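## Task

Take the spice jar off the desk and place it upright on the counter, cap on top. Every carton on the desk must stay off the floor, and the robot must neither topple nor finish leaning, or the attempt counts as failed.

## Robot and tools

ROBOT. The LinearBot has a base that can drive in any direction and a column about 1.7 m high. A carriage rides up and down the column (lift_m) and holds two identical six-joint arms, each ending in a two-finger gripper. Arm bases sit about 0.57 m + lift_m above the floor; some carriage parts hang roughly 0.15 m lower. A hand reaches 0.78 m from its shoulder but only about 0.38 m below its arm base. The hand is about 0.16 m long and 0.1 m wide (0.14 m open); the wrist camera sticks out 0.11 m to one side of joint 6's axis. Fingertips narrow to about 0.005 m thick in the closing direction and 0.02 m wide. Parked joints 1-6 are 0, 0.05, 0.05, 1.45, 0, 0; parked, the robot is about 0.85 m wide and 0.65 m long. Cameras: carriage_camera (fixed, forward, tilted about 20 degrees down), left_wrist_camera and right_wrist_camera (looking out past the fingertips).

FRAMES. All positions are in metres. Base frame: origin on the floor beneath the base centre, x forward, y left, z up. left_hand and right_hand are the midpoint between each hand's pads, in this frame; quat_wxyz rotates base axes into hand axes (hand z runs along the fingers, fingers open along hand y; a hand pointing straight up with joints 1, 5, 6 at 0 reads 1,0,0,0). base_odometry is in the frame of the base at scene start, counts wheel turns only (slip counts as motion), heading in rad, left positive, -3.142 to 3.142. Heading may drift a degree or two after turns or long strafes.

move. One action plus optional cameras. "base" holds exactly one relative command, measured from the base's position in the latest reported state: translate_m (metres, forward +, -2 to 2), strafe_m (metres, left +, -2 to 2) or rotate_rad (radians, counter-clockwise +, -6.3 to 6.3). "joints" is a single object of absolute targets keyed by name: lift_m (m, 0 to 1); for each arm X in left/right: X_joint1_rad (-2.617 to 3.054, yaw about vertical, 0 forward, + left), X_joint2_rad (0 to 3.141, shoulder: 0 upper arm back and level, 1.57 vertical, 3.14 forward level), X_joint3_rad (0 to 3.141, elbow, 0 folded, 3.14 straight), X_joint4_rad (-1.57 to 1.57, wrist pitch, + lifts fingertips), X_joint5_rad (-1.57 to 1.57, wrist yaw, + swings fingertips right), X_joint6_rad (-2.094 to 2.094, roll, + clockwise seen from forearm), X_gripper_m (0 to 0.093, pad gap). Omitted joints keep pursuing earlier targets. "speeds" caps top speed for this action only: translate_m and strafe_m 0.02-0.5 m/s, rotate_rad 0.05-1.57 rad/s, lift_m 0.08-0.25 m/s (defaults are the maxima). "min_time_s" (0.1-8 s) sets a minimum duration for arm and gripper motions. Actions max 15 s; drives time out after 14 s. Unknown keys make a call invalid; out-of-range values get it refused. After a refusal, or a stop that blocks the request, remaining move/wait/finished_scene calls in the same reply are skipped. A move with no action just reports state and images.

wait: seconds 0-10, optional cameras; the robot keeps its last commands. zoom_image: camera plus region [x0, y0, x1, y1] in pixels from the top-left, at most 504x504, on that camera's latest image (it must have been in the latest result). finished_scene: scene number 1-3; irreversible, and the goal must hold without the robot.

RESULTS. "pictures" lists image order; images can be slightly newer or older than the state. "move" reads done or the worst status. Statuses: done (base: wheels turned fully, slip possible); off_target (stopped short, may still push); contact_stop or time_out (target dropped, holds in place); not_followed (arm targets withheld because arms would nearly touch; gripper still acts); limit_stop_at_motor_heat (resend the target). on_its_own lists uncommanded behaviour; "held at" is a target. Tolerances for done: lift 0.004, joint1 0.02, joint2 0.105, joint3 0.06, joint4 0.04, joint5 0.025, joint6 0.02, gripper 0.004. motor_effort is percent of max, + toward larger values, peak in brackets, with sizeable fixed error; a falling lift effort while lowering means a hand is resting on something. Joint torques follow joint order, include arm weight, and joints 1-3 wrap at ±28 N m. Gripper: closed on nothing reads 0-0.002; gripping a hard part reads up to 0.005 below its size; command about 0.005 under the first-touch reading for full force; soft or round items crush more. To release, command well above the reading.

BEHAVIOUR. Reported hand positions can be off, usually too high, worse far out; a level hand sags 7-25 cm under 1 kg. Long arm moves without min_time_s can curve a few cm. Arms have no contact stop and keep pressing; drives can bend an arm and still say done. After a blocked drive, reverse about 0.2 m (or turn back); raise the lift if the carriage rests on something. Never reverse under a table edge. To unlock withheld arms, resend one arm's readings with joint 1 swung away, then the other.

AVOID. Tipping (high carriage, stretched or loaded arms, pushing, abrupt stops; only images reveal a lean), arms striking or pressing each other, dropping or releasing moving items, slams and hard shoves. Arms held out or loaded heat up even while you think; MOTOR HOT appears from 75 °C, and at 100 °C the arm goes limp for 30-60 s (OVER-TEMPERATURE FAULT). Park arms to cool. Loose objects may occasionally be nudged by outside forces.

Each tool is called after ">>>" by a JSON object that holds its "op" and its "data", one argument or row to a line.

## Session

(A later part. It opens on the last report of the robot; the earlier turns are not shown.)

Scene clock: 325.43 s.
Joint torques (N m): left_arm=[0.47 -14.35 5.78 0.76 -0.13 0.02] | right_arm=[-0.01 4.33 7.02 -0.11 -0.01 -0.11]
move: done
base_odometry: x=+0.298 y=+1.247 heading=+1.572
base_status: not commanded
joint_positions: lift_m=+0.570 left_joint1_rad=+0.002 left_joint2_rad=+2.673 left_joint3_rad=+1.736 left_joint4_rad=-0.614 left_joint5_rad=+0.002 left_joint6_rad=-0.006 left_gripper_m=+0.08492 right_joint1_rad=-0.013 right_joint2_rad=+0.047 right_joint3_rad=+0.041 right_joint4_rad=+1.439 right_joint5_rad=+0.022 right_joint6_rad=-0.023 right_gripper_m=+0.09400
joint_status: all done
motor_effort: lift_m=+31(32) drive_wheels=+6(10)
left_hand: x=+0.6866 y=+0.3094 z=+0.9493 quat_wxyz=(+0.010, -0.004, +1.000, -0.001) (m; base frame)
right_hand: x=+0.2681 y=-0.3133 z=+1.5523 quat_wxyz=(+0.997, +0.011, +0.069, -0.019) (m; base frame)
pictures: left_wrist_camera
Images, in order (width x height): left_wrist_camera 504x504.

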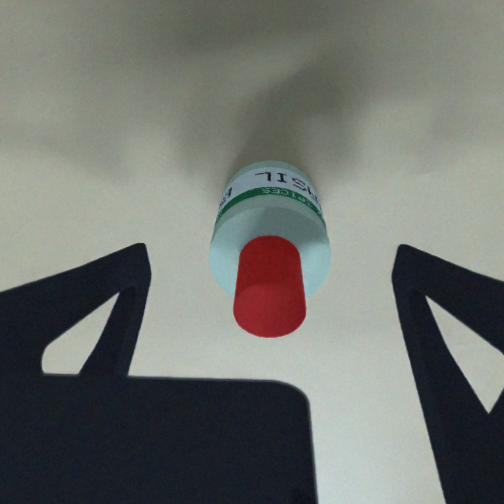

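>>> {"op": "move", "data": {
  "joints": {"lift_m": 0.68},
  "cameras": ["carriage_camera", "left_wrist_camera"]
}}

Scene clock: 329.03 s.
Joint torques (N m): left_arm=[0.46 -15.34 5.82 0.66 -0.15 0.02] | right_arm=[-0.03 4.38 7.05 -0.11 -0.02 -0.12]
move: done
base_odometry: x=+0.298 y=+1.247 heading=+1.572
base_status: not commanded
joint_positions: lift_m=+0.680 left_joint1_rad=+0.002 left_joint2_rad=+2.684 left_joint3_rad=+1.736 left_joint4_rad=-0.607 left_joint5_rad=+0.002 left_joint6_rad=-0.006 left_gripper_m=+0.08492 right_joint1_rad=-0.013 right_joint2_rad=+0.047 right_joint3_rad=+0.041 right_joint4_rad=+1.439 right_joint5_rad=+0.022 right_joint6_rad=-0.023 right_gripper_m=+0.09400
joint_status: all done
motor_effort: lift_m=+31(37) drive_wheels=+5(11)
left_hand: x=+0.6852 y=+0.3094 z=+1.0546 quat_wxyz=(+0.008, -0.004, +1.000, -0.001) (m; base frame)
right_hand: x=+0.2681 y=-0.3133 z=+1.6624 quat_wxyz=(+0.997, +0.011, +0.069, -0.019) (m; base frame)
pictures: carriage_camera, left_wrist_camera
Images, in order (width x height): carriage_camera 504x504, left_wrist_camera 504x504.

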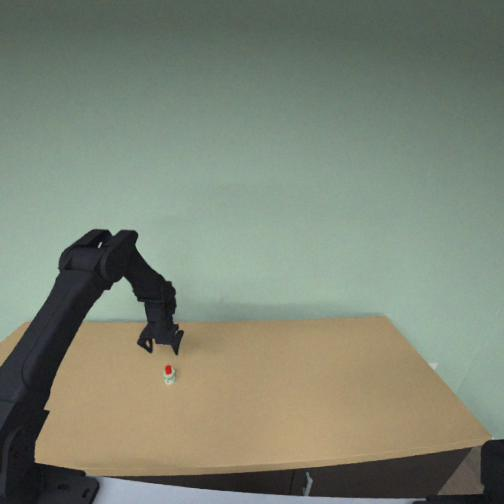

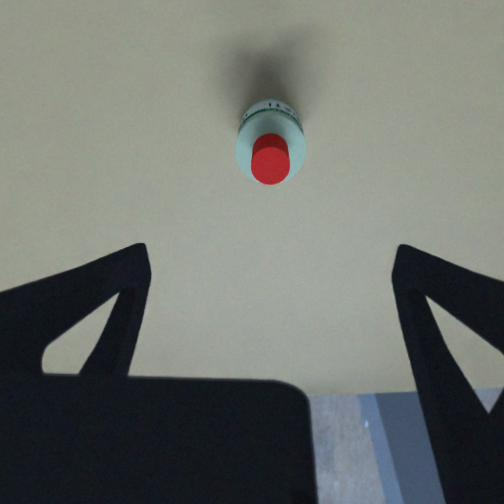

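The jar is standing upright on the counter with its cap up.

>>> {"op": "finished_scene", "data": {
  "scene": 3
}}

The scene is finished: the task was done.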